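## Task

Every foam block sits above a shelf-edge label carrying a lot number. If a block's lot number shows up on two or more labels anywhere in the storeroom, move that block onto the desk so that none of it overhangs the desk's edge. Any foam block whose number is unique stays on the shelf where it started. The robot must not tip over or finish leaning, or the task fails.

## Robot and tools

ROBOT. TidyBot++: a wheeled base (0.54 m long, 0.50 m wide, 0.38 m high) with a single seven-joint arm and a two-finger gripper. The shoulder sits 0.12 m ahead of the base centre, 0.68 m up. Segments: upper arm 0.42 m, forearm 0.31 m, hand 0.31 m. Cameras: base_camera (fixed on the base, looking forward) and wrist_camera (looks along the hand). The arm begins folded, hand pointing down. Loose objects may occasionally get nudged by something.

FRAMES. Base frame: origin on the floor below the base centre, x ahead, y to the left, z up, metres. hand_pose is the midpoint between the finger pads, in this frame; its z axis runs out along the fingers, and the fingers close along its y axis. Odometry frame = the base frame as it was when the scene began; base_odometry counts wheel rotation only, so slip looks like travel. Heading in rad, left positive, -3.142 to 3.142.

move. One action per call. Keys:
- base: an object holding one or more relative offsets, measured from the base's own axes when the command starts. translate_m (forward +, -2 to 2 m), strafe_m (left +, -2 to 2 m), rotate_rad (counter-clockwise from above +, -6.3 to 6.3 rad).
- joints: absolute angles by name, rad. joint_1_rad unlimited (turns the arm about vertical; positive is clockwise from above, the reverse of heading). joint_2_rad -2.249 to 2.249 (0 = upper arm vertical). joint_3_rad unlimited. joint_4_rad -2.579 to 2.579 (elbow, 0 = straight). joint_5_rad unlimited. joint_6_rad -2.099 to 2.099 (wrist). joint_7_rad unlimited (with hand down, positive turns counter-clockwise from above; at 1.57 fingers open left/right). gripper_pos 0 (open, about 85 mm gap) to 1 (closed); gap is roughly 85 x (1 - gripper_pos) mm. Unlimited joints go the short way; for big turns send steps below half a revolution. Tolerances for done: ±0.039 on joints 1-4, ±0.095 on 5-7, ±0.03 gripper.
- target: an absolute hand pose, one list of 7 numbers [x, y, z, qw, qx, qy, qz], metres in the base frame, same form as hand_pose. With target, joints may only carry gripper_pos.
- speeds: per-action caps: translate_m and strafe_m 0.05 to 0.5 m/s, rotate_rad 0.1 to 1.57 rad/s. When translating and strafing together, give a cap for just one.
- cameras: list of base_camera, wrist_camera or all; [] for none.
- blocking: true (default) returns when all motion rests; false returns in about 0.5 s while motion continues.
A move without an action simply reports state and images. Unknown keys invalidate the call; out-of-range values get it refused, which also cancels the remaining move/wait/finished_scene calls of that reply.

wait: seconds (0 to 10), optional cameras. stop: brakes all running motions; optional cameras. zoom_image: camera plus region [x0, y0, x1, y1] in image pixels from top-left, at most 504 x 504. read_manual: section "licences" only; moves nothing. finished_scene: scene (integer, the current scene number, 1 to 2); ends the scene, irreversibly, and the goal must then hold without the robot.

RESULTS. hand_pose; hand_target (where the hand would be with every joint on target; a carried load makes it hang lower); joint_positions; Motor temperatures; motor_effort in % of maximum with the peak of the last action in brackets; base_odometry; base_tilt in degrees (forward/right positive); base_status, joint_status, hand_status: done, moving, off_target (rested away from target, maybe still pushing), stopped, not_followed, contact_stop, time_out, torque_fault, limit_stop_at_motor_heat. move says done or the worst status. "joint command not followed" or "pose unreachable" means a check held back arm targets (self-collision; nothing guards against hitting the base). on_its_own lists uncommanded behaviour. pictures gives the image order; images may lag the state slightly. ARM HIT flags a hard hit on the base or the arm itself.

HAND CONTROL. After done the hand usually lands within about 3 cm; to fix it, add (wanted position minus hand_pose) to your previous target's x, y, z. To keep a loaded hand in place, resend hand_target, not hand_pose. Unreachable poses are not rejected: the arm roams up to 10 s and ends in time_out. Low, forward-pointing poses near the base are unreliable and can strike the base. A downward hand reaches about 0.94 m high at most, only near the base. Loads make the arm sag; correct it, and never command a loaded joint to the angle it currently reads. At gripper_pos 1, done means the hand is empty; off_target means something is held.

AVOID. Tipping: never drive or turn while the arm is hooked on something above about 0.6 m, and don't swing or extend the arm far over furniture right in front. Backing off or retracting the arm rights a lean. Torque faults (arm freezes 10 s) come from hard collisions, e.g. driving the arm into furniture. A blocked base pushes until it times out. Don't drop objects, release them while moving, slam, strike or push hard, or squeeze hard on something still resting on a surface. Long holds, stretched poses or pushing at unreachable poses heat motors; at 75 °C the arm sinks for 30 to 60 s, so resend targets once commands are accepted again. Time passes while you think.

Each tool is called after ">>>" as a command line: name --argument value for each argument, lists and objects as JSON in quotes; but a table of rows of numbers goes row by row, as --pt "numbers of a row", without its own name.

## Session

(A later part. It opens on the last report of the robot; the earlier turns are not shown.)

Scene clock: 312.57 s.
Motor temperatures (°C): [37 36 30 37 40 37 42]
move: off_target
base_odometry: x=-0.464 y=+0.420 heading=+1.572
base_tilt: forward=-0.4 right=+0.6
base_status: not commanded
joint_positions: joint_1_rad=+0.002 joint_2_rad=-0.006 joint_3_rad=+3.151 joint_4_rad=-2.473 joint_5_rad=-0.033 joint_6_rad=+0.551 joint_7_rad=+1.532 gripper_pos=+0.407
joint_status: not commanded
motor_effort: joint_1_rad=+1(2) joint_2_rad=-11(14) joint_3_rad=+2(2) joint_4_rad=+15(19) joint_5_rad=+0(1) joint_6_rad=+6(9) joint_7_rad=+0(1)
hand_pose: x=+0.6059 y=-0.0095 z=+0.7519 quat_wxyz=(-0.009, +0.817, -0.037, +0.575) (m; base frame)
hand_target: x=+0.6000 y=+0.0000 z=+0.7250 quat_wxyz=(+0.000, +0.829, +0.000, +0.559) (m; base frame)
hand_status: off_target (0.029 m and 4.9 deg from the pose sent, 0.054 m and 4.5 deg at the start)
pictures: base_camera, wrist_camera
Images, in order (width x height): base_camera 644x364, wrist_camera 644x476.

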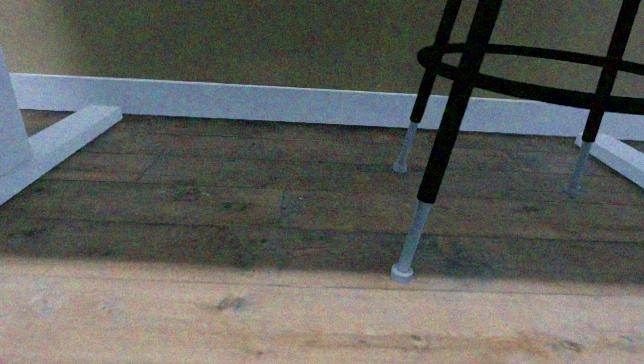

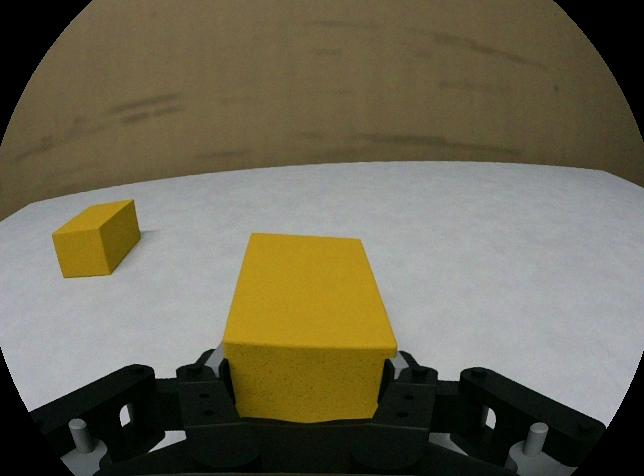

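>>> move --joints '{"gripper_pos":0}' --cameras '[]'

>>> move --target '[0.6, 0.0, 0.85, 0.0, 0.866, 0.0, 0.5]' --cameras '[]'

>>> move --base '{"translate_m":-0.55}' --cameras '["wrist_camera"]'

Scene clock: 313.67 s.
Motor temperatures (°C): [37 36 30 37 40 37 42]
move: done
base_odometry: x=-0.464 y=+0.420 heading=+1.572
base_tilt: forward=-0.3 right=+0.6
base_status: not commanded
joint_positions: joint_1_rad=+0.002 joint_2_rad=+0.014 joint_3_rad=+3.151 joint_4_rad=-2.478 joint_5_rad=-0.033 joint_6_rad=+0.555 joint_7_rad=+1.532 gripper_pos=+0.000
joint_status: all done
motor_effort: joint_1_rad=+0(1) joint_2_rad=-14(16) joint_3_rad=+0(2) joint_4_rad=+14(16) joint_5_rad=+0(1) joint_6_rad=+8(9) joint_7_rad=-1(1)
hand_pose: x=+0.6058 y=-0.0096 z=+0.7408 quat_wxyz=(-0.008, +0.823, -0.037, +0.567) (m; base frame)
hand_target: x=+0.6000 y=+0.0000 z=+0.7250 quat_wxyz=(+0.000, +0.829, +0.000, +0.559) (m; base frame)
hand_status: not commanded
pictures: none
No camera images: "cameras" was empty.

Scene clock: 315.67 s.
Motor temperatures (°C): [37 36 30 37 40 37 42]
move: done
base_odometry: x=-0.464 y=+0.420 heading=+1.572
base_tilt: forward=-0.3 right=+0.6
base_status: not commanded
joint_positions: joint_1_rad=+0.002 joint_2_rad=-0.210 joint_3_rad=+3.151 joint_4_rad=-2.083 joint_5_rad=-0.033 joint_6_rad=-0.192 joint_7_rad=+1.533 gripper_pos=+0.000
joint_status: not commanded
motor_effort: joint_1_rad=+0(1) joint_2_rad=-13(17) joint_3_rad=+0(1) joint_4_rad=+21(22) joint_5_rad=+1(1) joint_6_rad=+8(9) joint_7_rad=+0(1)
hand_pose: x=+0.6055 y=-0.0024 z=+0.8524 quat_wxyz=(-0.019, +0.858, -0.034, +0.513) (m; base frame)
hand_target: x=+0.6000 y=+0.0000 z=+0.8500 quat_wxyz=(+0.000, +0.866, +0.000, +0.500) (m; base frame)
hand_status: done (0.006 m and 4.7 deg from the pose sent, 0.110 m and 10.1 deg at the start)
pictures: none
No camera images: "cameras" was empty.

Scene clock: 318.27 s.
Motor temperatures (°C): [37 36 30 37 40 37 42]
move: done
base_odometry: x=-0.464 y=-0.130 heading=+1.571
base_tilt: forward=-0.4 right=+0.6
base_status: done
joint_positions: joint_1_rad=+0.001 joint_2_rad=-0.222 joint_3_rad=+3.151 joint_4_rad=-2.079 joint_5_rad=-0.033 joint_6_rad=-0.199 joint_7_rad=+1.533 gripper_pos=+0.000
joint_status: not commanded
motor_effort: joint_1_rad=+0(2) joint_2_rad=-12(16) joint_3_rad=+0(3) joint_4_rad=+22(23) joint_5_rad=+1(1) joint_6_rad=+7(9) joint_7_rad=+0(1)
hand_pose: x=+0.6033 y=-0.0021 z=+0.8584 quat_wxyz=(-0.019, +0.855, -0.033, +0.516) (m; base frame)
hand_target: x=+0.6000 y=+0.0000 z=+0.8500 quat_wxyz=(+0.000, +0.866, +0.000, +0.500) (m; base frame)
hand_status: not commanded
pictures: wrist_camera
Images, in order (width x height): wrist_camera 644x476.

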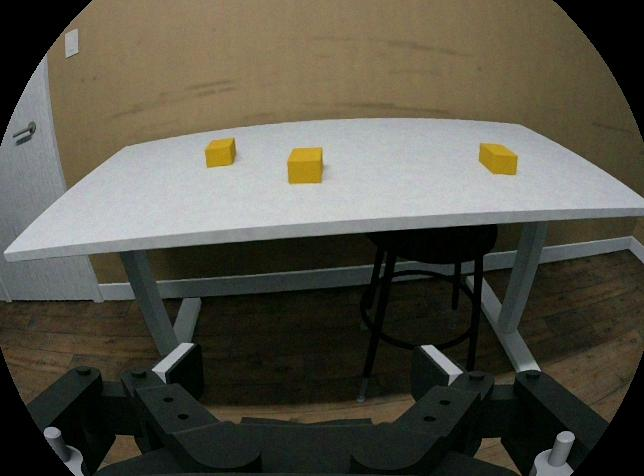

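>>> finished_scene --scene 2

The scene is finished: the task was done.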